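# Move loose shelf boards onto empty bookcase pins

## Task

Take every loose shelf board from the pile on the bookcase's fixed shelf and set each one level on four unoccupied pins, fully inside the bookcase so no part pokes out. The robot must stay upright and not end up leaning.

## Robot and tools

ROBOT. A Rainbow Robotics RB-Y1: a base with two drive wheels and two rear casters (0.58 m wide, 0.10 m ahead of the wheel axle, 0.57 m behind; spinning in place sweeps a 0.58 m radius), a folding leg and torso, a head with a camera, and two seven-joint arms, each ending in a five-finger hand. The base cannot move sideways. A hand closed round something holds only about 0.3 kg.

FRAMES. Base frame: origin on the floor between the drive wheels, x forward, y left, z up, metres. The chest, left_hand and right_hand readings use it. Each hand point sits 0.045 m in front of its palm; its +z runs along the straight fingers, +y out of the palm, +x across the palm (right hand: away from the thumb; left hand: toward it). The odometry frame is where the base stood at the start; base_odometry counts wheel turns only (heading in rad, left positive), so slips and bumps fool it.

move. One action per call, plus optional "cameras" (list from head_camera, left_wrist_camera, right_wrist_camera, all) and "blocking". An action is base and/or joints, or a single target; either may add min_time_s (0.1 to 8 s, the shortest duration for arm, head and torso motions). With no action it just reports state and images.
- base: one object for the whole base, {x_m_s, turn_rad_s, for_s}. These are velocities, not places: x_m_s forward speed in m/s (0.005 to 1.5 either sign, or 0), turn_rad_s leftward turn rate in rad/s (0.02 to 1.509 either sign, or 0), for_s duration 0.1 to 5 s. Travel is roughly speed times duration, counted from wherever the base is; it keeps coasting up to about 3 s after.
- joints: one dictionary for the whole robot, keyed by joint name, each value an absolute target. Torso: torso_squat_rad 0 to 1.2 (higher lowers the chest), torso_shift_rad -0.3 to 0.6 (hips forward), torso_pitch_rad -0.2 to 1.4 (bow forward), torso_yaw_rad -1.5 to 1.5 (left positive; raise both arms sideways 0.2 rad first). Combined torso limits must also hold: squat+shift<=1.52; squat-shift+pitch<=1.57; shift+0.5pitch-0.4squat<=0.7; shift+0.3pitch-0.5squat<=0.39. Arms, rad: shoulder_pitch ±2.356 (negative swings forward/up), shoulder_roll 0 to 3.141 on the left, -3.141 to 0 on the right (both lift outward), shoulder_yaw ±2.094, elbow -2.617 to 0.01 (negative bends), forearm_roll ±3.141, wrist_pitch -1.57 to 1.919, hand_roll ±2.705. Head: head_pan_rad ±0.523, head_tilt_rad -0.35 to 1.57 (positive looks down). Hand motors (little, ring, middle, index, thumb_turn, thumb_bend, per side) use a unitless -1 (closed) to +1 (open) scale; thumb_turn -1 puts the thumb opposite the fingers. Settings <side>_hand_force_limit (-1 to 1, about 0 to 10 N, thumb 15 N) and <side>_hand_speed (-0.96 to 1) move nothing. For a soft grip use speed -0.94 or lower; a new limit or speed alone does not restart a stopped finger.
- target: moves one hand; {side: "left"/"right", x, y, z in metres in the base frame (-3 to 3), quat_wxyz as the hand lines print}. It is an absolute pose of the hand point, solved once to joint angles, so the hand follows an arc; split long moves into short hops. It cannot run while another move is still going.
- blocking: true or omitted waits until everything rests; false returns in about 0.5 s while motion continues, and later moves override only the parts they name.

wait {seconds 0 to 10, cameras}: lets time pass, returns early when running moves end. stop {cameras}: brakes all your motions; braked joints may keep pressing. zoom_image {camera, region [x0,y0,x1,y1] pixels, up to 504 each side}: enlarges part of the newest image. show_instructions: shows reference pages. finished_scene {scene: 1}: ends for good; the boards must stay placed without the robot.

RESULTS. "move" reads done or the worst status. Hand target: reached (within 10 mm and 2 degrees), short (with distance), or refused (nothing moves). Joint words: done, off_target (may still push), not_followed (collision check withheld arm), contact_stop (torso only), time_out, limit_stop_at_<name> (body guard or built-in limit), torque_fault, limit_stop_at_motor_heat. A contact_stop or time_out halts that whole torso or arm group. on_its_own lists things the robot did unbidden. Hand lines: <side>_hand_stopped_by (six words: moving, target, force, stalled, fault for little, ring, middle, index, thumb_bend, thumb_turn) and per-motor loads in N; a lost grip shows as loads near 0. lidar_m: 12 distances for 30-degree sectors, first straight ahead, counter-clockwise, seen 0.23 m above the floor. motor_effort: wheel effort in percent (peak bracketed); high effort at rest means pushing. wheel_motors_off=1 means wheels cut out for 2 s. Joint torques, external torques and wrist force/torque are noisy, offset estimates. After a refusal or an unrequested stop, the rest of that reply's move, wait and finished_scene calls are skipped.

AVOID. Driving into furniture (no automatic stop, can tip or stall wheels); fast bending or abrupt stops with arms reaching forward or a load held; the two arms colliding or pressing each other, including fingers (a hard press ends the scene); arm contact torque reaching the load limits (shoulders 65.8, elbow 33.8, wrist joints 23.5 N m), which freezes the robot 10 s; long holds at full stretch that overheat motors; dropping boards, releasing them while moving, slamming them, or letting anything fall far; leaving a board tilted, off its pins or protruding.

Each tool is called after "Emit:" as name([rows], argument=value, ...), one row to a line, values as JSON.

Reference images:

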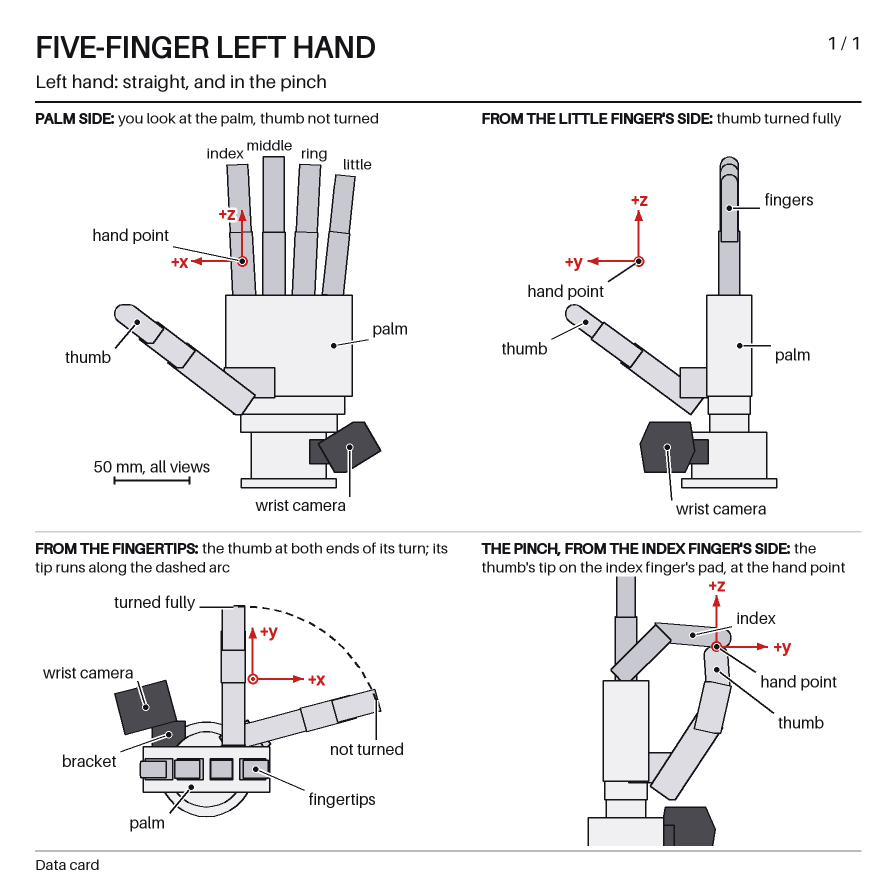

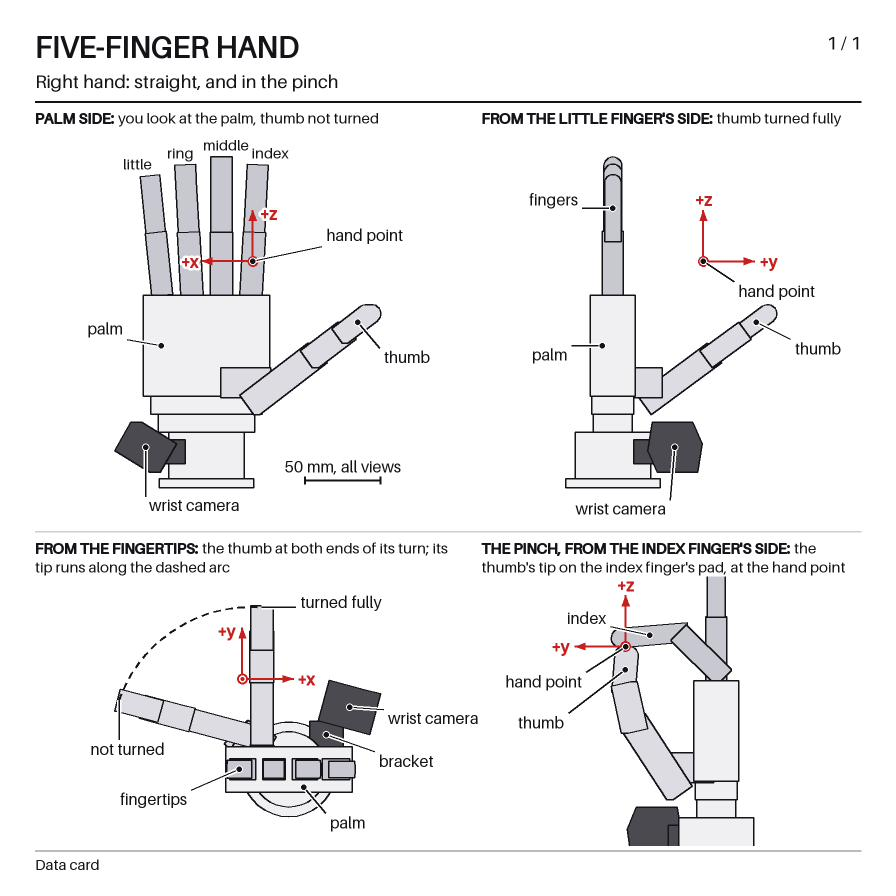

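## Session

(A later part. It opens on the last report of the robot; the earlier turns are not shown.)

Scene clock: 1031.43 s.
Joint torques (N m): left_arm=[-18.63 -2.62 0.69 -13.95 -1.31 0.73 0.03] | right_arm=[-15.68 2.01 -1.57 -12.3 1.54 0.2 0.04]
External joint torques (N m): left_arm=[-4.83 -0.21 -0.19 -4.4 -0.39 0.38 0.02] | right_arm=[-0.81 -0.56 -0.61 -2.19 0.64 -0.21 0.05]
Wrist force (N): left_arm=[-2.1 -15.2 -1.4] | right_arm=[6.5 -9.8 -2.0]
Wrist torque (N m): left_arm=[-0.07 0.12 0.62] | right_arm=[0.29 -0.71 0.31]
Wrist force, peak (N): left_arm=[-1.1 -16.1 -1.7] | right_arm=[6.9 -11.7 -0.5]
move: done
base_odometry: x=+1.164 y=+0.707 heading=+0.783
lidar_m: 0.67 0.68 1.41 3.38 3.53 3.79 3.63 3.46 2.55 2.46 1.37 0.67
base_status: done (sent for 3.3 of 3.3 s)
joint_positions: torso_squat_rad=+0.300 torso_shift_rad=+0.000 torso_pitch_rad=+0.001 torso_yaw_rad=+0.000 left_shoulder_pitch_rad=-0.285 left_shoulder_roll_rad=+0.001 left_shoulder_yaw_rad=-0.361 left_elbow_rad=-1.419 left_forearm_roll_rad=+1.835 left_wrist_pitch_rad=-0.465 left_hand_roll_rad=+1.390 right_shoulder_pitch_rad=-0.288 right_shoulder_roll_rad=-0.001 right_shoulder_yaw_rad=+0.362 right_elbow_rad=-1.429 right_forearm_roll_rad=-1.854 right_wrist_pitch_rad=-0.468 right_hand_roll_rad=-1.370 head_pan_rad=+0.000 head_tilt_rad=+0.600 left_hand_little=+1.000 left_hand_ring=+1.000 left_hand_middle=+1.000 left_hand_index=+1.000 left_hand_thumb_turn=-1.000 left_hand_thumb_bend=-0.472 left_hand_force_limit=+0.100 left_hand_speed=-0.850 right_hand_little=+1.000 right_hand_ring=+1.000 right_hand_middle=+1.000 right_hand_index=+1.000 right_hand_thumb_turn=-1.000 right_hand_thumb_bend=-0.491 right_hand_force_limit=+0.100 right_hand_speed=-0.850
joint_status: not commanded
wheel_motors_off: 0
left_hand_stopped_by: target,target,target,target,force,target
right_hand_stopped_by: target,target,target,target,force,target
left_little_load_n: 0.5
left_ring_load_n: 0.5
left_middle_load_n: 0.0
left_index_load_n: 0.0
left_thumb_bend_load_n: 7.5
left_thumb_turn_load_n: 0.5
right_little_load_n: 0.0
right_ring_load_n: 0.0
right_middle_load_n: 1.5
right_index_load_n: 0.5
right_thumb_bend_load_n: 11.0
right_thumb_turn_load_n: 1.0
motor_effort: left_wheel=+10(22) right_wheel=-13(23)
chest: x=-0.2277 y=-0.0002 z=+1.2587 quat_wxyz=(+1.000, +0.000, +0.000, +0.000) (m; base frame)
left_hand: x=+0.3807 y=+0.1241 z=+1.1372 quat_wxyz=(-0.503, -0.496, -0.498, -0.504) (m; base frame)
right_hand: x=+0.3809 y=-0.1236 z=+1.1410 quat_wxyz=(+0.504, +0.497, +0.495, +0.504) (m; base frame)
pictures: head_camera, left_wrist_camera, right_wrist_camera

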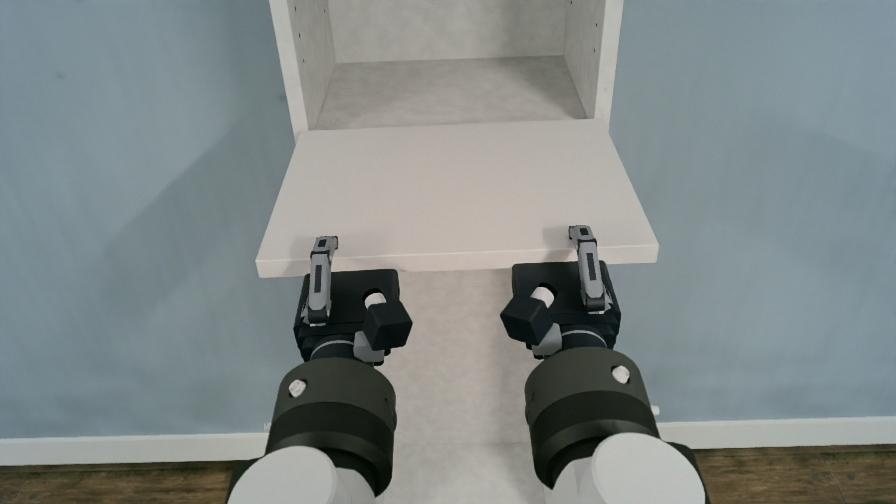

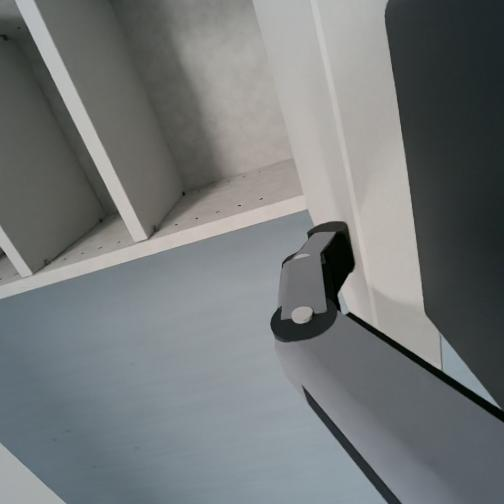

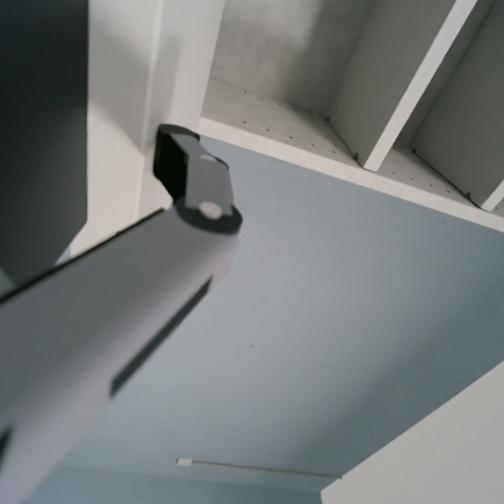

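Emit:
move(joints={"torso_squat_rad": 1.16, "head_tilt_rad": 0.3}, min_time_s=6, cameras=["all"])

Scene clock: 1046.10 s.
Joint torques (N m): left_arm=[-18.78 -3.08 0.75 -13.91 -1.34 0.65 0.06] | right_arm=[-15.74 1.42 -1.57 -12.1 1.49 0.15 0.02]
External joint torques (N m): left_arm=[-4.98 -0.68 -0.14 -4.36 -0.41 0.31 0.05] | right_arm=[-0.87 -1.14 -0.61 -1.99 0.59 -0.26 0.03]
Wrist force (N): left_arm=[-2.1 -16.0 -1.1] | right_arm=[5.7 -10.8 -1.0]
Wrist torque (N m): left_arm=[-0.08 0.16 0.64] | right_arm=[0.19 -0.58 0.20]
Wrist force, peak (N): left_arm=[-2.1 -16.1 -1.0] | right_arm=[6.0 -11.6 -2.2]
move: done
base_odometry: x=+1.164 y=+0.707 heading=+0.783
lidar_m: 0.68 0.69 1.41 3.38 3.52 3.78 3.63 3.46 2.55 2.46 1.37 0.67
base_status: not commanded
joint_positions: torso_squat_rad=+1.160 torso_shift_rad=+0.000 torso_pitch_rad=+0.000 torso_yaw_rad=+0.000 left_shoulder_pitch_rad=-0.285 left_shoulder_roll_rad=+0.001 left_shoulder_yaw_rad=-0.361 left_elbow_rad=-1.419 left_forearm_roll_rad=+1.835 left_wrist_pitch_rad=-0.465 left_hand_roll_rad=+1.390 right_shoulder_pitch_rad=-0.288 right_shoulder_roll_rad=-0.001 right_shoulder_yaw_rad=+0.362 right_elbow_rad=-1.429 right_forearm_roll_rad=-1.854 right_wrist_pitch_rad=-0.468 right_hand_roll_rad=-1.370 head_pan_rad=+0.000 head_tilt_rad=+0.300 left_hand_little=+1.000 left_hand_ring=+1.000 left_hand_middle=+1.000 left_hand_index=+1.000 left_hand_thumb_turn=-1.000 left_hand_thumb_bend=-0.472 left_hand_force_limit=+0.100 left_hand_speed=-0.850 right_hand_little=+1.000 right_hand_ring=+1.000 right_hand_middle=+1.000 right_hand_index=+1.000 right_hand_thumb_turn=-1.000 right_hand_thumb_bend=-0.491 right_hand_force_limit=+0.100 right_hand_speed=-0.850
joint_status: all done
wheel_motors_off: 0
left_hand_stopped_by: target,target,target,target,force,target
right_hand_stopped_by: target,target,target,target,force,target
left_little_load_n: 1.0
left_ring_load_n: 0.5
left_middle_load_n: 0.0
left_index_load_n: 0.0
left_thumb_bend_load_n: 7.5
left_thumb_turn_load_n: 0.5
right_little_load_n: 0.0
right_ring_load_n: 0.0
right_middle_load_n: 1.5
right_index_load_n: 0.5
right_thumb_bend_load_n: 11.0
right_thumb_turn_load_n: 1.0
motor_effort: left_wheel=+11(12) right_wheel=-12(14)
chest: x=-0.2278 y=-0.0001 z=+0.8695 quat_wxyz=(+1.000, +0.000, +0.000, +0.000) (m; base frame)
left_hand: x=+0.3806 y=+0.1242 z=+0.7481 quat_wxyz=(-0.503, -0.496, -0.497, -0.504) (m; base frame)
right_hand: x=+0.3808 y=-0.1234 z=+0.7519 quat_wxyz=(+0.504, +0.497, +0.495, +0.504) (m; base frame)
pictures: head_camera, left_wrist_camera, right_wrist_camera

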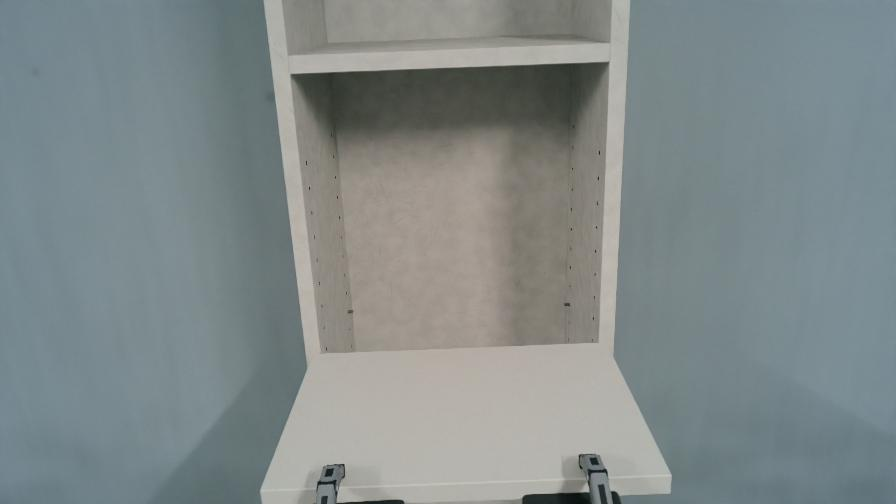

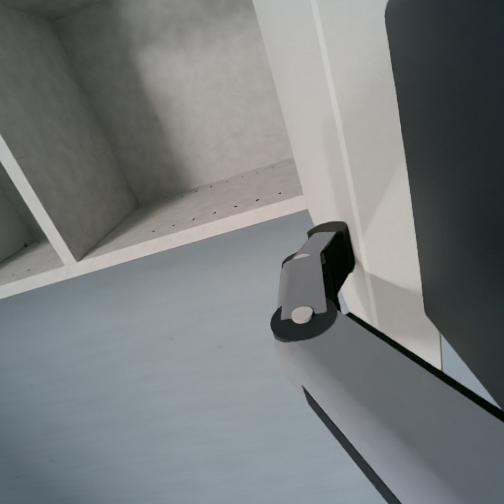

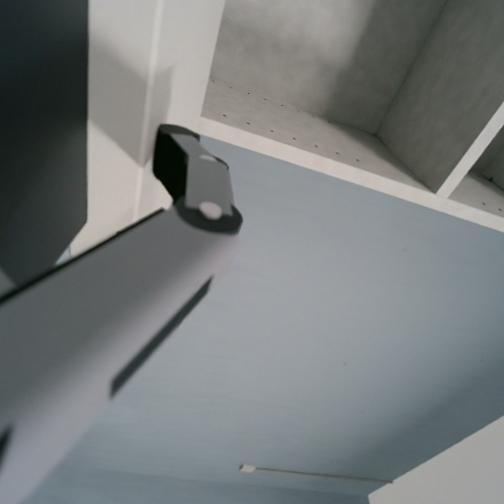

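Emit:
zoom_image(camera="head_camera", region=[260, 270, 400, 400])

Emit:
zoom_image(camera="head_camera", region=[530, 270, 670, 400])

Scaled by 3.600 from the camera's 896x504 image, which has a finer 1280x720 frame.

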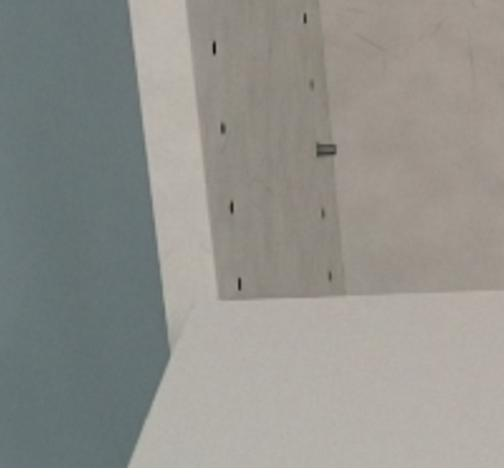

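Scaled by 3.600 from the camera's 896x504 image, which has a finer 1280x720 frame.

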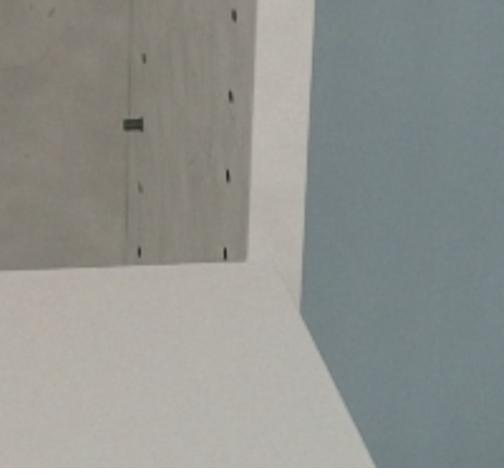

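Emit:
move(base={"x_m_s": 0.04, "for_s": 1.4})

Emit:
wait(seconds=0.3, cameras=["all"])

Emit:
zoom_image(camera="head_camera", region=[260, 270, 400, 400])

Emit:
zoom_image(camera="head_camera", region=[530, 270, 670, 400])

Scene clock: 1075.97 s.
Joint torques (N m): left_arm=[-18.49 -2.76 0.83 -14.36 -1.46 0.58 0.07] | right_arm=[-15.61 1.66 -1.63 -12.25 1.53 0.21 0.06]
External joint torques (N m): left_arm=[-4.7 -0.35 -0.05 -4.81 -0.53 0.23 0.06] | right_arm=[-0.74 -0.91 -0.67 -2.14 0.62 -0.2 0.07]
Wrist force (N): left_arm=[-2.2 -15.8 -1.2] | right_arm=[6.3 -11.2 -2.2]
Wrist torque (N m): left_arm=[-0.03 0.15 0.63] | right_arm=[0.21 -0.63 0.23]
Wrist force, peak (N): left_arm=[-2.2 -16.4 -1.0] | right_arm=[6.3 -11.2 -2.2]
move: done
base_odometry: x=+1.203 y=+0.746 heading=+0.782
lidar_m: 0.66 0.62 1.33 3.39 3.52 3.83 3.69 3.46 2.55 2.45 1.29 0.62
base_status: done (sent for 1.4 of 1.4 s)
joint_positions: torso_squat_rad=+1.160 torso_shift_rad=+0.000 torso_pitch_rad=+0.001 torso_yaw_rad=+0.000 left_shoulder_pitch_rad=-0.285 left_shoulder_roll_rad=+0.001 left_shoulder_yaw_rad=-0.361 left_elbow_rad=-1.419 left_forearm_roll_rad=+1.835 left_wrist_pitch_rad=-0.465 left_hand_roll_rad=+1.390 right_shoulder_pitch_rad=-0.288 right_shoulder_roll_rad=-0.001 right_shoulder_yaw_rad=+0.362 right_elbow_rad=-1.429 right_forearm_roll_rad=-1.854 right_wrist_pitch_rad=-0.468 right_hand_roll_rad=-1.370 head_pan_rad=+0.000 head_tilt_rad=+0.300 left_hand_little=+1.000 left_hand_ring=+1.000 left_hand_middle=+1.000 left_hand_index=+1.000 left_hand_thumb_turn=-1.000 left_hand_thumb_bend=-0.472 left_hand_force_limit=+0.100 left_hand_speed=-0.850 right_hand_little=+1.000 right_hand_ring=+1.000 right_hand_middle=+1.000 right_hand_index=+1.000 right_hand_thumb_turn=-1.000 right_hand_thumb_bend=-0.491 right_hand_force_limit=+0.100 right_hand_speed=-0.850
joint_status: not commanded
wheel_motors_off: 0
left_hand_stopped_by: target,target,target,target,force,target
right_hand_stopped_by: target,target,target,target,force,target
left_little_load_n: 0.5
left_ring_load_n: 0.5
left_middle_load_n: 0.5
left_index_load_n: 0.0
left_thumb_bend_load_n: 7.5
left_thumb_turn_load_n: 0.5
right_little_load_n: 0.0
right_ring_load_n: 0.0
right_middle_load_n: 1.5
right_index_load_n: 0.5
right_thumb_bend_load_n: 11.0
right_thumb_turn_load_n: 1.0
motor_effort: left_wheel=-5(26) right_wheel=+6(15)
chest: x=-0.2278 y=-0.0001 z=+0.8695 quat_wxyz=(+1.000, +0.000, +0.000, +0.000) (m; base frame)
left_hand: x=+0.3806 y=+0.1242 z=+0.7480 quat_wxyz=(-0.503, -0.496, -0.498, -0.504) (m; base frame)
right_hand: x=+0.3808 y=-0.1234 z=+0.7518 quat_wxyz=(+0.504, +0.497, +0.495, +0.504) (m; base frame)
pictures: none

Scene clock: 1076.27 s.
Joint torques (N m): left_arm=[-18.73 -2.6 0.55 -14.11 -1.34 0.73 0.1] | right_arm=[-15.7 1.34 -1.48 -12.57 1.65 0.24 -0.04]
External joint torques (N m): left_arm=[-4.94 -0.19 -0.33 -4.55 -0.42 0.39 0.09] | right_arm=[-0.83 -1.23 -0.52 -2.47 0.75 -0.17 -0.03]
Wrist force (N): left_arm=[-2.2 -15.9 -1.2] | right_arm=[6.3 -10.9 -1.8]
Wrist torque (N m): left_arm=[-0.04 0.15 0.62] | right_arm=[0.25 -0.66 0.25]
Wrist force, peak (N): left_arm=[-2.0 -16.0 -1.0] | right_arm=[6.1 -11.5 -1.4]
base_odometry: x=+1.203 y=+0.746 heading=+0.782
lidar_m: 0.65 0.62 1.33 3.38 3.52 3.83 3.69 3.46 2.55 2.46 1.30 0.62
base_status: done (sent for 1.4 of 1.4 s)
joint_positions: torso_squat_rad=+1.160 torso_shift_rad=+0.000 torso_pitch_rad=+0.001 torso_yaw_rad=+0.000 left_shoulder_pitch_rad=-0.285 left_shoulder_roll_rad=+0.001 left_shoulder_yaw_rad=-0.361 left_elbow_rad=-1.419 left_forearm_roll_rad=+1.835 left_wrist_pitch_rad=-0.465 left_hand_roll_rad=+1.390 right_shoulder_pitch_rad=-0.288 right_shoulder_roll_rad=-0.001 right_shoulder_yaw_rad=+0.362 right_elbow_rad=-1.429 right_forearm_roll_rad=-1.854 right_wrist_pitch_rad=-0.468 right_hand_roll_rad=-1.370 head_pan_rad=+0.000 head_tilt_rad=+0.300 left_hand_little=+1.000 left_hand_ring=+1.000 left_hand_middle=+1.000 left_hand_index=+1.000 left_hand_thumb_turn=-1.000 left_hand_thumb_bend=-0.472 left_hand_force_limit=+0.100 left_hand_speed=-0.850 right_hand_little=+1.000 right_hand_ring=+1.000 right_hand_middle=+1.000 right_hand_index=+1.000 right_hand_thumb_turn=-1.000 right_hand_thumb_bend=-0.491 right_hand_force_limit=+0.100 right_hand_speed=-0.850
joint_status: not commanded
wheel_motors_off: 0
left_hand_stopped_by: target,target,target,target,force,target
right_hand_stopped_by: target,target,target,target,force,target
left_little_load_n: 0.5
left_ring_load_n: 0.5
left_middle_load_n: 0.0
left_index_load_n: 0.0
left_thumb_bend_load_n: 7.5
left_thumb_turn_load_n: 1.0
right_little_load_n: 0.0
right_ring_load_n: 0.0
right_middle_load_n: 1.5
right_index_load_n: 0.5
right_thumb_bend_load_n: 11.0
right_thumb_turn_load_n: 1.0
motor_effort: left_wheel=-5(26) right_wheel=+6(15)
chest: x=-0.2278 y=-0.0001 z=+0.8695 quat_wxyz=(+1.000, +0.000, +0.000, +0.000) (m; base frame)
left_hand: x=+0.3806 y=+0.1242 z=+0.7480 quat_wxyz=(-0.503, -0.496, -0.498, -0.504) (m; base frame)
right_hand: x=+0.3808 y=-0.1234 z=+0.7518 quat_wxyz=(+0.504, +0.497, +0.495, +0.504) (m; base frame)
wait: 0.30 s; at rest by 0.27 s
pictures: head_camera, left_wrist_camera, right_wrist_camera

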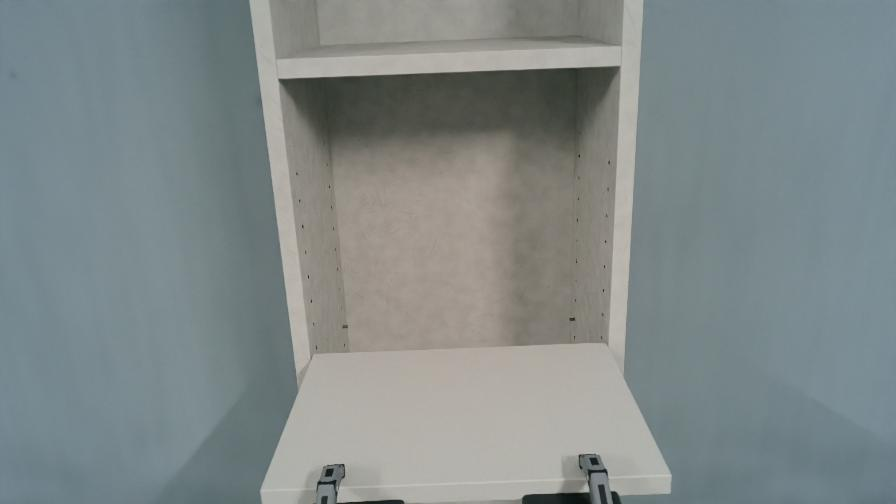

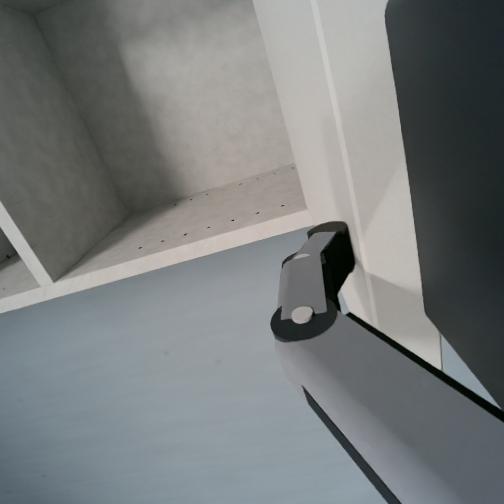

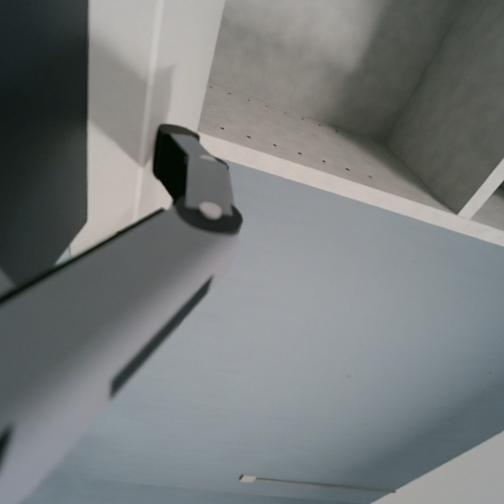

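Scaled by 3.600 from the camera's 896x504 image, which has a finer 1280x720 frame.

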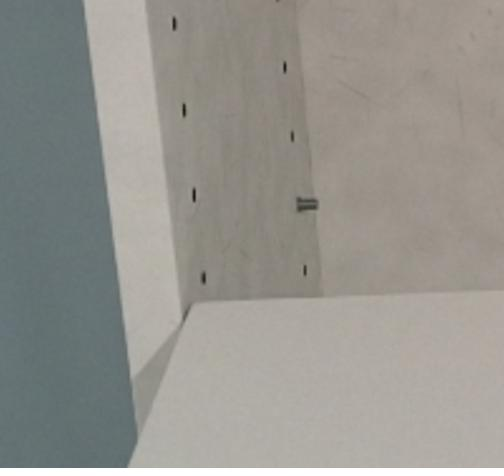

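Scaled by 3.600 from the camera's 896x504 image, which has a finer 1280x720 frame.

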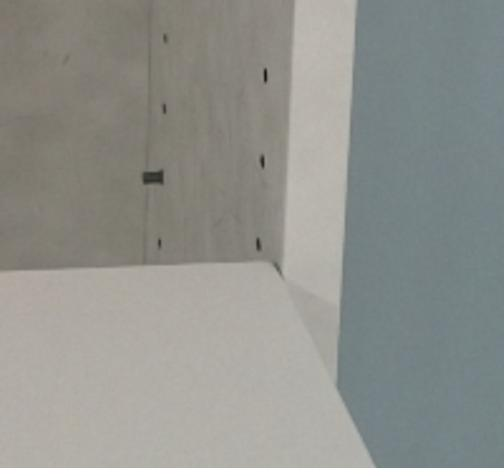

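Emit:
move(base={"turn_rad_s": -0.03, "for_s": 0.12})

Emit:
move(base={"x_m_s": 0.04, "for_s": 1.5}, cameras=["head_camera"])

Emit:
zoom_image(camera="head_camera", region=[240, 270, 380, 400])

Emit:
zoom_image(camera="head_camera", region=[540, 270, 680, 400])

Scene clock: 1084.20 s.
Joint torques (N m): left_arm=[-19.66 -3.25 0.84 -14.25 -1.43 1.55 0.02] | right_arm=[-15.84 1.5 -1.65 -12.41 1.65 -0.82 0.05]
External joint torques (N m): left_arm=[-5.86 -0.85 -0.05 -4.7 -0.5 1.2 0.01] | right_arm=[-0.97 -1.06 -0.69 -2.3 0.75 -1.23 0.06]
Wrist force (N): left_arm=[1.1 -13.5 -8.3] | right_arm=[8.5 -10.2 4.1]
Wrist torque (N m): left_arm=[0.29 -0.07 0.75] | right_arm=[0.00 -0.47 0.34]
Wrist force, peak (N): left_arm=[2.5 -14.5 -10.4] | right_arm=[10.0 -11.8 7.7]
move: done
base_odometry: x=+1.203 y=+0.746 heading=+0.780
lidar_m: 0.65 0.62 1.33 3.38 3.52 3.84 3.69 3.47 2.55 2.46 1.30 0.61
base_status: done (sent for 0.13 of 0.13 s)
joint_positions: torso_squat_rad=+1.160 torso_shift_rad=+0.000 torso_pitch_rad=+0.001 torso_yaw_rad=+0.000 left_shoulder_pitch_rad=-0.285 left_shoulder_roll_rad=+0.001 left_shoulder_yaw_rad=-0.361 left_elbow_rad=-1.419 left_forearm_roll_rad=+1.835 left_wrist_pitch_rad=-0.465 left_hand_roll_rad=+1.390 right_shoulder_pitch_rad=-0.288 right_shoulder_roll_rad=-0.001 right_shoulder_yaw_rad=+0.362 right_elbow_rad=-1.429 right_forearm_roll_rad=-1.854 right_wrist_pitch_rad=-0.468 right_hand_roll_rad=-1.370 head_pan_rad=+0.000 head_tilt_rad=+0.300 left_hand_little=+1.000 left_hand_ring=+1.000 left_hand_middle=+1.000 left_hand_index=+1.000 left_hand_thumb_turn=-1.000 left_hand_thumb_bend=-0.472 left_hand_force_limit=+0.100 left_hand_speed=-0.850 right_hand_little=+1.000 right_hand_ring=+1.000 right_hand_middle=+1.000 right_hand_index=+1.000 right_hand_thumb_turn=-1.000 right_hand_thumb_bend=-0.491 right_hand_force_limit=+0.100 right_hand_speed=-0.850
joint_status: not commanded
wheel_motors_off: 0
left_hand_stopped_by: target,target,target,target,force,target
right_hand_stopped_by: target,target,target,target,force,target
left_little_load_n: 0.5
left_ring_load_n: 0.5
left_middle_load_n: 0.0
left_index_load_n: 0.0
left_thumb_bend_load_n: 7.0
left_thumb_turn_load_n: 1.0
right_little_load_n: 0.0
right_ring_load_n: 0.5
right_middle_load_n: 1.5
right_index_load_n: 0.5
right_thumb_bend_load_n: 11.5
right_thumb_turn_load_n: 1.0
motor_effort: left_wheel=+6(11) right_wheel=-8(14)
chest: x=-0.2278 y=-0.0001 z=+0.8695 quat_wxyz=(+1.000, +0.000, +0.000, +0.000) (m; base frame)
left_hand: x=+0.3805 y=+0.1244 z=+0.7479 quat_wxyz=(-0.503, -0.496, -0.498, -0.504) (m; base frame)
right_hand: x=+0.3808 y=-0.1233 z=+0.7518 quat_wxyz=(+0.504, +0.497, +0.495, +0.504) (m; base frame)
pictures: none

Scene clock: 1086.43 s.
Joint torques (N m): left_arm=[-19.58 -3.26 0.59 -13.92 -1.6 1.35 0.09] | right_arm=[-15.94 1.67 -1.77 -12.42 1.67 -0.67 0.21]
External joint torques (N m): left_arm=[-5.79 -0.86 -0.3 -4.37 -0.67 1.01 0.08] | right_arm=[-1.08 -0.89 -0.81 -2.32 0.77 -1.08 0.22]
Wrist force (N): left_arm=[-0.2 -15.5 -3.9] | right_arm=[8.3 -11.5 1.2]
Wrist torque (N m): left_arm=[0.07 0.06 0.69] | right_arm=[0.10 -0.62 0.33]
Wrist force, peak (N): left_arm=[3.5 -14.6 -10.7] | right_arm=[10.9 -12.4 6.0]
move: done
base_odometry: x=+1.246 y=+0.788 heading=+0.780
lidar_m: 0.66 0.56 1.23 3.38 3.52 3.90 3.75 3.47 2.55 2.46 1.21 0.56
base_status: done (sent for 1.5 of 1.5 s)
joint_positions: torso_squat_rad=+1.160 torso_shift_rad=+0.000 torso_pitch_rad=+0.001 torso_yaw_rad=+0.000 left_shoulder_pitch_rad=-0.285 left_shoulder_roll_rad=+0.001 left_shoulder_yaw_rad=-0.361 left_elbow_rad=-1.419 left_forearm_roll_rad=+1.835 left_wrist_pitch_rad=-0.465 left_hand_roll_rad=+1.390 right_shoulder_pitch_rad=-0.288 right_shoulder_roll_rad=-0.001 right_shoulder_yaw_rad=+0.362 right_elbow_rad=-1.429 right_forearm_roll_rad=-1.854 right_wrist_pitch_rad=-0.468 right_hand_roll_rad=-1.370 head_pan_rad=+0.000 head_tilt_rad=+0.300 left_hand_little=+1.000 left_hand_ring=+1.000 left_hand_middle=+1.000 left_hand_index=+1.000 left_hand_thumb_turn=-1.000 left_hand_thumb_bend=-0.472 left_hand_force_limit=+0.100 left_hand_speed=-0.850 right_hand_little=+1.000 right_hand_ring=+1.000 right_hand_middle=+1.000 right_hand_index=+1.000 right_hand_thumb_turn=-1.000 right_hand_thumb_bend=-0.491 right_hand_force_limit=+0.100 right_hand_speed=-0.850
joint_status: not commanded
wheel_motors_off: 0
left_hand_stopped_by: target,target,target,target,force,target
right_hand_stopped_by: target,target,target,target,force,target
left_little_load_n: 0.5
left_ring_load_n: 0.5
left_middle_load_n: 0.0
left_index_load_n: 0.0
left_thumb_bend_load_n: 6.5
left_thumb_turn_load_n: 0.5
right_little_load_n: 0.5
right_ring_load_n: 0.5
right_middle_load_n: 1.5
right_index_load_n: 0.5
right_thumb_bend_load_n: 11.5
right_thumb_turn_load_n: 1.0
motor_effort: left_wheel=+9(21) right_wheel=-2(16)
chest: x=-0.2278 y=-0.0001 z=+0.8695 quat_wxyz=(+1.000, +0.000, +0.000, +0.000) (m; base frame)
left_hand: x=+0.3805 y=+0.1244 z=+0.7478 quat_wxyz=(-0.503, -0.496, -0.498, -0.504) (m; base frame)
right_hand: x=+0.3808 y=-0.1233 z=+0.7518 quat_wxyz=(+0.504, +0.497, +0.495, +0.504) (m; base frame)
pictures: head_camera

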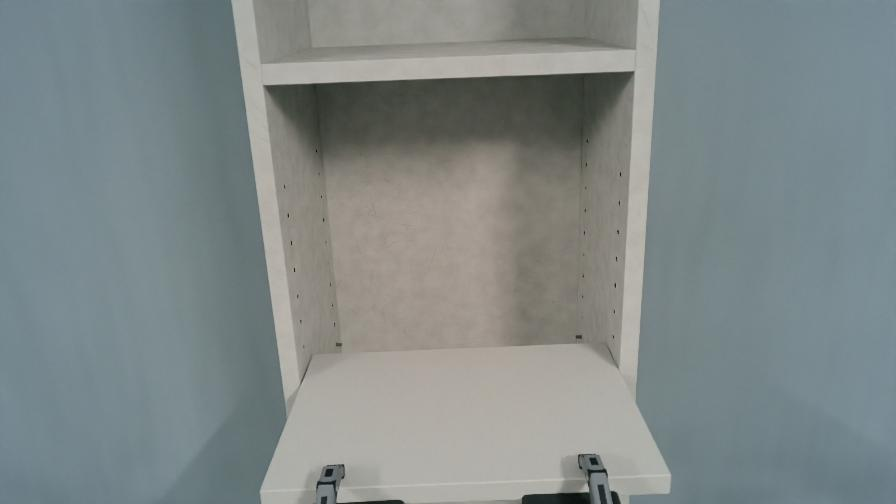

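Scaled by 3.600 from the camera's 896x504 image, which has a finer 1280x720 frame.

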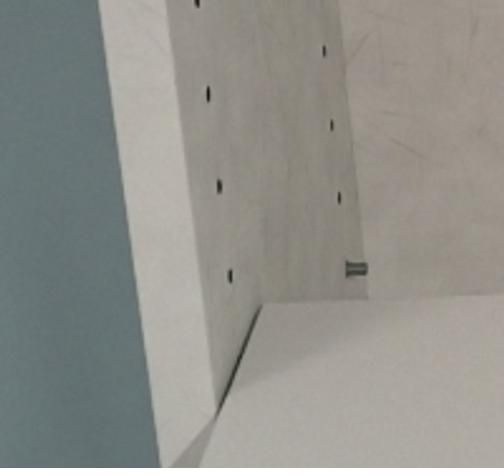

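Scaled by 3.600 from the camera's 896x504 image, which has a finer 1280x720 frame.

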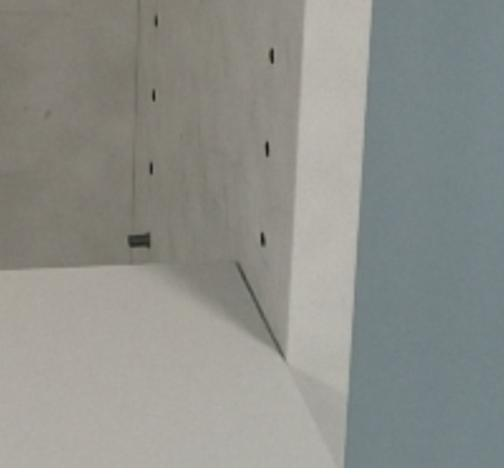

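Emit:
move(base={"x_m_s": 0.04, "for_s": 1.5})

Emit:
move(base={"x_m_s": 0.04, "for_s": 1.5}, cameras=["all"])

Scene clock: 1091.83 s.
Joint torques (N m): left_arm=[-19.29 -2.92 0.88 -13.99 -1.43 0.7 0.14] | right_arm=[-15.92 1.42 -1.8 -12.53 1.71 0.04 -0.01]
External joint torques (N m): left_arm=[-5.5 -0.51 -0.01 -4.44 -0.51 0.35 0.13] | right_arm=[-1.05 -1.14 -0.84 -2.42 0.8 -0.37 -0.01]
Wrist force (N): left_arm=[-2.8 -14.9 -0.9] | right_arm=[6.5 -9.9 -2.0]
Wrist torque (N m): left_arm=[-0.07 0.19 0.62] | right_arm=[0.28 -0.66 0.24]
Wrist force, peak (N): left_arm=[-2.3 -16.3 -1.3] | right_arm=[8.8 -11.4 1.4]
move: done
base_odometry: x=+1.288 y=+0.830 heading=+0.781
lidar_m: 0.65 0.51 1.15 3.29 3.52 3.95 3.81 3.47 2.54 2.46 1.12 0.51
base_status: done (sent for 1.5 of 1.5 s)
joint_positions: torso_squat_rad=+1.160 torso_shift_rad=+0.000 torso_pitch_rad=+0.001 torso_yaw_rad=+0.000 left_shoulder_pitch_rad=-0.285 left_shoulder_roll_rad=+0.001 left_shoulder_yaw_rad=-0.361 left_elbow_rad=-1.419 left_forearm_roll_rad=+1.835 left_wrist_pitch_rad=-0.465 left_hand_roll_rad=+1.390 right_shoulder_pitch_rad=-0.288 right_shoulder_roll_rad=-0.001 right_shoulder_yaw_rad=+0.362 right_elbow_rad=-1.429 right_forearm_roll_rad=-1.854 right_wrist_pitch_rad=-0.468 right_hand_roll_rad=-1.370 head_pan_rad=+0.000 head_tilt_rad=+0.300 left_hand_little=+1.000 left_hand_ring=+1.000 left_hand_middle=+1.000 left_hand_index=+1.000 left_hand_thumb_turn=-1.000 left_hand_thumb_bend=-0.472 left_hand_force_limit=+0.100 left_hand_speed=-0.850 right_hand_little=+1.000 right_hand_ring=+1.000 right_hand_middle=+1.000 right_hand_index=+1.000 right_hand_thumb_turn=-1.000 right_hand_thumb_bend=-0.491 right_hand_force_limit=+0.100 right_hand_speed=-0.850
joint_status: not commanded
wheel_motors_off: 0
left_hand_stopped_by: target,target,target,target,force,target
right_hand_stopped_by: target,target,target,target,force,target
left_little_load_n: 0.5
left_ring_load_n: 0.5
left_middle_load_n: 0.0
left_index_load_n: 0.0
left_thumb_bend_load_n: 7.0
left_thumb_turn_load_n: 0.5
right_little_load_n: 0.0
right_ring_load_n: 0.5
right_middle_load_n: 1.5
right_index_load_n: 0.5
right_thumb_bend_load_n: 11.5
right_thumb_turn_load_n: 1.0
motor_effort: left_wheel=+9(30) right_wheel=-9(17)
chest: x=-0.2278 y=-0.0001 z=+0.8695 quat_wxyz=(+1.000, +0.000, +0.000, +0.000) (m; base frame)
left_hand: x=+0.3806 y=+0.1243 z=+0.7479 quat_wxyz=(-0.503, -0.496, -0.498, -0.504) (m; base frame)
right_hand: x=+0.3808 y=-0.1234 z=+0.7518 quat_wxyz=(+0.504, +0.497, +0.495, +0.504) (m; base frame)
pictures: none

Scene clock: 1094.00 s.
Joint torques (N m): left_arm=[-18.89 -3.39 0.84 -14.13 -1.54 0.42 0.09] | right_arm=[-16.11 1.29 -1.7 -12.55 1.64 0.4 -0.04]
External joint torques (N m): left_arm=[-5.09 -0.98 -0.04 -4.58 -0.61 0.08 0.08] | right_arm=[-1.24 -1.27 -0.74 -2.44 0.73 -0.01 -0.03]
Wrist force (N): left_arm=[-3.8 -15.6 1.2] | right_arm=[5.5 -10.1 -4.8]
Wrist torque (N m): left_arm=[-0.16 0.29 0.58] | right_arm=[0.40 -0.62 0.26]
Wrist force, peak (N): left_arm=[-4.0 -16.2 3.1] | right_arm=[6.4 -11.8 -2.6]
move: done
base_odometry: x=+1.331 y=+0.873 heading=+0.783
lidar_m: 0.66 0.46 1.07 3.05 3.51 4.02 3.86 3.46 2.55 2.46 1.05 0.44
base_status: done (sent for 1.5 of 1.5 s)
joint_positions: torso_squat_rad=+1.160 torso_shift_rad=+0.000 torso_pitch_rad=+0.001 torso_yaw_rad=+0.000 left_shoulder_pitch_rad=-0.285 left_shoulder_roll_rad=+0.001 left_shoulder_yaw_rad=-0.361 left_elbow_rad=-1.419 left_forearm_roll_rad=+1.835 left_wrist_pitch_rad=-0.465 left_hand_roll_rad=+1.390 right_shoulder_pitch_rad=-0.288 right_shoulder_roll_rad=-0.001 right_shoulder_yaw_rad=+0.362 right_elbow_rad=-1.429 right_forearm_roll_rad=-1.854 right_wrist_pitch_rad=-0.468 right_hand_roll_rad=-1.370 head_pan_rad=+0.000 head_tilt_rad=+0.300 left_hand_little=+1.000 left_hand_ring=+1.000 left_hand_middle=+1.000 left_hand_index=+1.000 left_hand_thumb_turn=-1.000 left_hand_thumb_bend=-0.472 left_hand_force_limit=+0.100 left_hand_speed=-0.850 right_hand_little=+1.000 right_hand_ring=+1.000 right_hand_middle=+1.000 right_hand_index=+1.000 right_hand_thumb_turn=-1.000 right_hand_thumb_bend=-0.491 right_hand_force_limit=+0.100 right_hand_speed=-0.850
joint_status: not commanded
wheel_motors_off: 0
left_hand_stopped_by: target,target,target,target,force,target
right_hand_stopped_by: target,target,target,target,force,target
left_little_load_n: 1.0
left_ring_load_n: 0.5
left_middle_load_n: 0.0
left_index_load_n: 0.0
left_thumb_bend_load_n: 7.5
left_thumb_turn_load_n: 0.5
right_little_load_n: 0.0
right_ring_load_n: 0.0
right_middle_load_n: 1.5
right_index_load_n: 0.5
right_thumb_bend_load_n: 11.0
right_thumb_turn_load_n: 1.0
motor_effort: left_wheel=+8(25) right_wheel=-10(18)
chest: x=-0.2278 y=-0.0001 z=+0.8695 quat_wxyz=(+1.000, +0.000, +0.000, +0.000) (m; base frame)
left_hand: x=+0.3806 y=+0.1242 z=+0.7480 quat_wxyz=(-0.503, -0.496, -0.498, -0.504) (m; base frame)
right_hand: x=+0.3808 y=-0.1235 z=+0.7517 quat_wxyz=(+0.504, +0.497, +0.495, +0.504) (m; base frame)
pictures: head_camera, left_wrist_camera, right_wrist_camera

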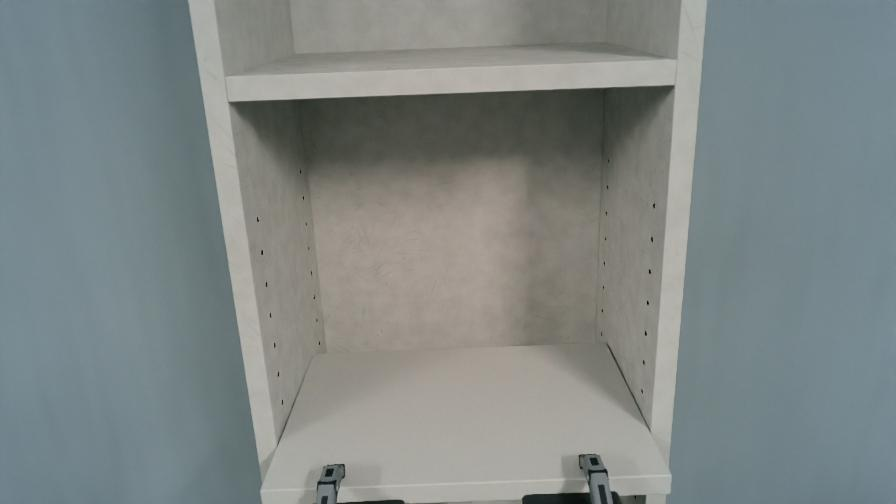

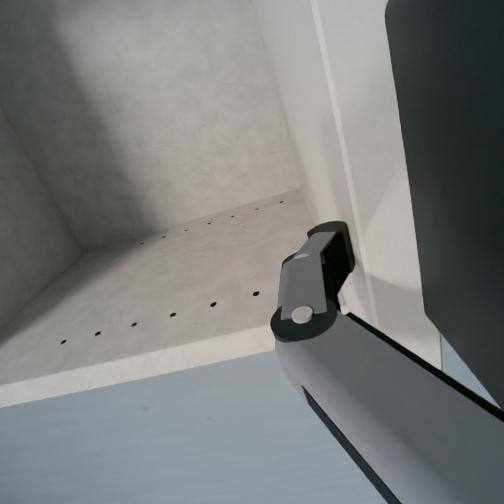

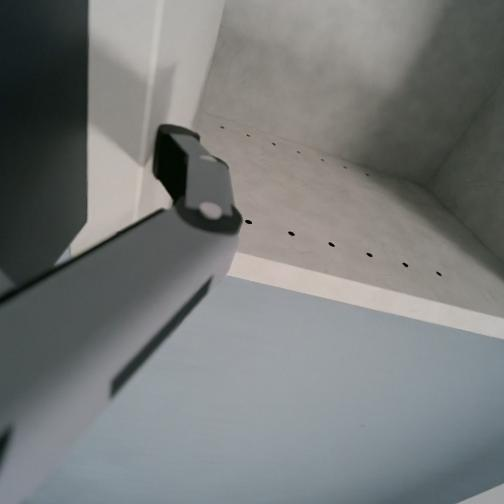

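Emit:
move(base={"turn_rad_s": -0.03, "for_s": 0.12})

Emit:
move(base={"x_m_s": 0.03, "for_s": 1.3}, cameras=["head_camera"])

Scene clock: 1098.13 s.
Joint torques (N m): left_arm=[-18.88 -3.16 1.07 -14.12 -1.49 0.96 0.08] | right_arm=[-15.81 1.59 -1.56 -12.55 1.66 -0.32 0.12]
External joint torques (N m): left_arm=[-5.09 -0.76 0.19 -4.57 -0.56 0.62 0.07] | right_arm=[-0.95 -0.97 -0.6 -2.44 0.76 -0.73 0.13]
Wrist force (N): left_arm=[-1.3 -14.7 -1.6] | right_arm=[6.3 -10.0 -1.0]
Wrist torque (N m): left_arm=[-0.05 0.14 0.68] | right_arm=[0.12 -0.54 0.26]
Wrist force, peak (N): left_arm=[-3.6 -16.1 1.7] | right_arm=[7.9 -11.6 -0.6]
move: done
base_odometry: x=+1.331 y=+0.873 heading=+0.780
lidar_m: 0.64 0.46 1.06 3.03 3.52 4.02 3.87 3.47 2.56 2.47 1.04 0.46
base_status: done (sent for 0.13 of 0.13 s)
joint_positions: torso_squat_rad=+1.160 torso_shift_rad=+0.000 torso_pitch_rad=+0.001 torso_yaw_rad=+0.000 left_shoulder_pitch_rad=-0.285 left_shoulder_roll_rad=+0.001 left_shoulder_yaw_rad=-0.361 left_elbow_rad=-1.419 left_forearm_roll_rad=+1.835 left_wrist_pitch_rad=-0.465 left_hand_roll_rad=+1.390 right_shoulder_pitch_rad=-0.288 right_shoulder_roll_rad=-0.001 right_shoulder_yaw_rad=+0.362 right_elbow_rad=-1.429 right_forearm_roll_rad=-1.854 right_wrist_pitch_rad=-0.468 right_hand_roll_rad=-1.370 head_pan_rad=+0.000 head_tilt_rad=+0.300 left_hand_little=+1.000 left_hand_ring=+1.000 left_hand_middle=+1.000 left_hand_index=+1.000 left_hand_thumb_turn=-1.000 left_hand_thumb_bend=-0.472 left_hand_force_limit=+0.100 left_hand_speed=-0.850 right_hand_little=+1.000 right_hand_ring=+1.000 right_hand_middle=+1.000 right_hand_index=+1.000 right_hand_thumb_turn=-1.000 right_hand_thumb_bend=-0.491 right_hand_force_limit=+0.100 right_hand_speed=-0.850
joint_status: not commanded
wheel_motors_off: 0
left_hand_stopped_by: target,target,target,target,force,target
right_hand_stopped_by: target,target,target,target,force,target
left_little_load_n: 0.5
left_ring_load_n: 0.5
left_middle_load_n: 0.0
left_index_load_n: 0.0
left_thumb_bend_load_n: 7.0
left_thumb_turn_load_n: 0.5
right_little_load_n: 0.0
right_ring_load_n: 0.0
right_middle_load_n: 1.5
right_index_load_n: 0.5
right_thumb_bend_load_n: 11.0
right_thumb_turn_load_n: 1.0
motor_effort: left_wheel=+9(19) right_wheel=-9(20)
chest: x=-0.2278 y=-0.0001 z=+0.8695 quat_wxyz=(+1.000, +0.000, +0.000, +0.000) (m; base frame)
left_hand: x=+0.3806 y=+0.1243 z=+0.7479 quat_wxyz=(-0.503, -0.496, -0.498, -0.504) (m; base frame)
right_hand: x=+0.3808 y=-0.1234 z=+0.7517 quat_wxyz=(+0.504, +0.497, +0.495, +0.504) (m; base frame)
pictures: none

Scene clock: 1100.13 s.
Joint torques (N m): left_arm=[-19 -3.26 0.79 -14.15 -1.53 0.85 0.01] | right_arm=[-16.33 1.62 -1.78 -12.45 1.65 -0.09 -0.03]
External joint torques (N m): left_arm=[-5.2 -0.85 -0.09 -4.6 -0.61 0.5 0] | right_arm=[-1.46 -0.94 -0.83 -2.34 0.75 -0.51 -0.02]
Wrist force (N): left_arm=[-2.5 -14.4 -1.1] | right_arm=[6.2 -9.3 -2.2]
Wrist torque (N m): left_arm=[-0.06 0.19 0.64] | right_arm=[0.25 -0.61 0.23]
Wrist force, peak (N): left_arm=[-2.3 -16.9 -0.5] | right_arm=[6.8 -11.6 -1.2]
move: done
base_odometry: x=+1.359 y=+0.900 heading=+0.781
lidar_m: 0.63 0.41 1.01 2.90 3.51 4.06 3.91 3.47 2.55 2.46 0.99 0.41
base_status: done (sent for 1.3 of 1.3 s)
joint_positions: torso_squat_rad=+1.160 torso_shift_rad=+0.000 torso_pitch_rad=+0.001 torso_yaw_rad=+0.000 left_shoulder_pitch_rad=-0.285 left_shoulder_roll_rad=+0.001 left_shoulder_yaw_rad=-0.361 left_elbow_rad=-1.419 left_forearm_roll_rad=+1.835 left_wrist_pitch_rad=-0.465 left_hand_roll_rad=+1.390 right_shoulder_pitch_rad=-0.288 right_shoulder_roll_rad=-0.001 right_shoulder_yaw_rad=+0.362 right_elbow_rad=-1.429 right_forearm_roll_rad=-1.854 right_wrist_pitch_rad=-0.468 right_hand_roll_rad=-1.370 head_pan_rad=+0.000 head_tilt_rad=+0.300 left_hand_little=+1.000 left_hand_ring=+1.000 left_hand_middle=+1.000 left_hand_index=+1.000 left_hand_thumb_turn=-1.000 left_hand_thumb_bend=-0.472 left_hand_force_limit=+0.100 left_hand_speed=-0.850 right_hand_little=+1.000 right_hand_ring=+1.000 right_hand_middle=+1.000 right_hand_index=+1.000 right_hand_thumb_turn=-1.000 right_hand_thumb_bend=-0.491 right_hand_force_limit=+0.100 right_hand_speed=-0.850
joint_status: not commanded
wheel_motors_off: 0
left_hand_stopped_by: target,target,target,target,force,target
right_hand_stopped_by: target,target,target,target,force,target
left_little_load_n: 0.5
left_ring_load_n: 0.5
left_middle_load_n: 0.0
left_index_load_n: 0.0
left_thumb_bend_load_n: 7.5
left_thumb_turn_load_n: 0.5
right_little_load_n: 0.0
right_ring_load_n: 0.5
right_middle_load_n: 1.5
right_index_load_n: 0.5
right_thumb_bend_load_n: 11.0
right_thumb_turn_load_n: 1.0
motor_effort: left_wheel=+2(21) right_wheel=-4(10)
chest: x=-0.2278 y=-0.0001 z=+0.8695 quat_wxyz=(+1.000, +0.000, +0.000, +0.000) (m; base frame)
left_hand: x=+0.3806 y=+0.1242 z=+0.7479 quat_wxyz=(-0.503, -0.496, -0.498, -0.504) (m; base frame)
right_hand: x=+0.3808 y=-0.1234 z=+0.7517 quat_wxyz=(+0.504, +0.497, +0.495, +0.504) (m; base frame)
pictures: head_camera

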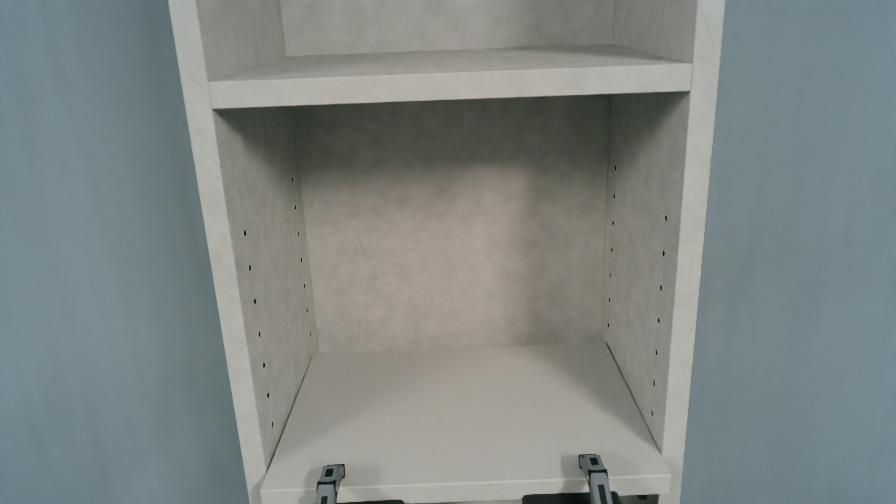

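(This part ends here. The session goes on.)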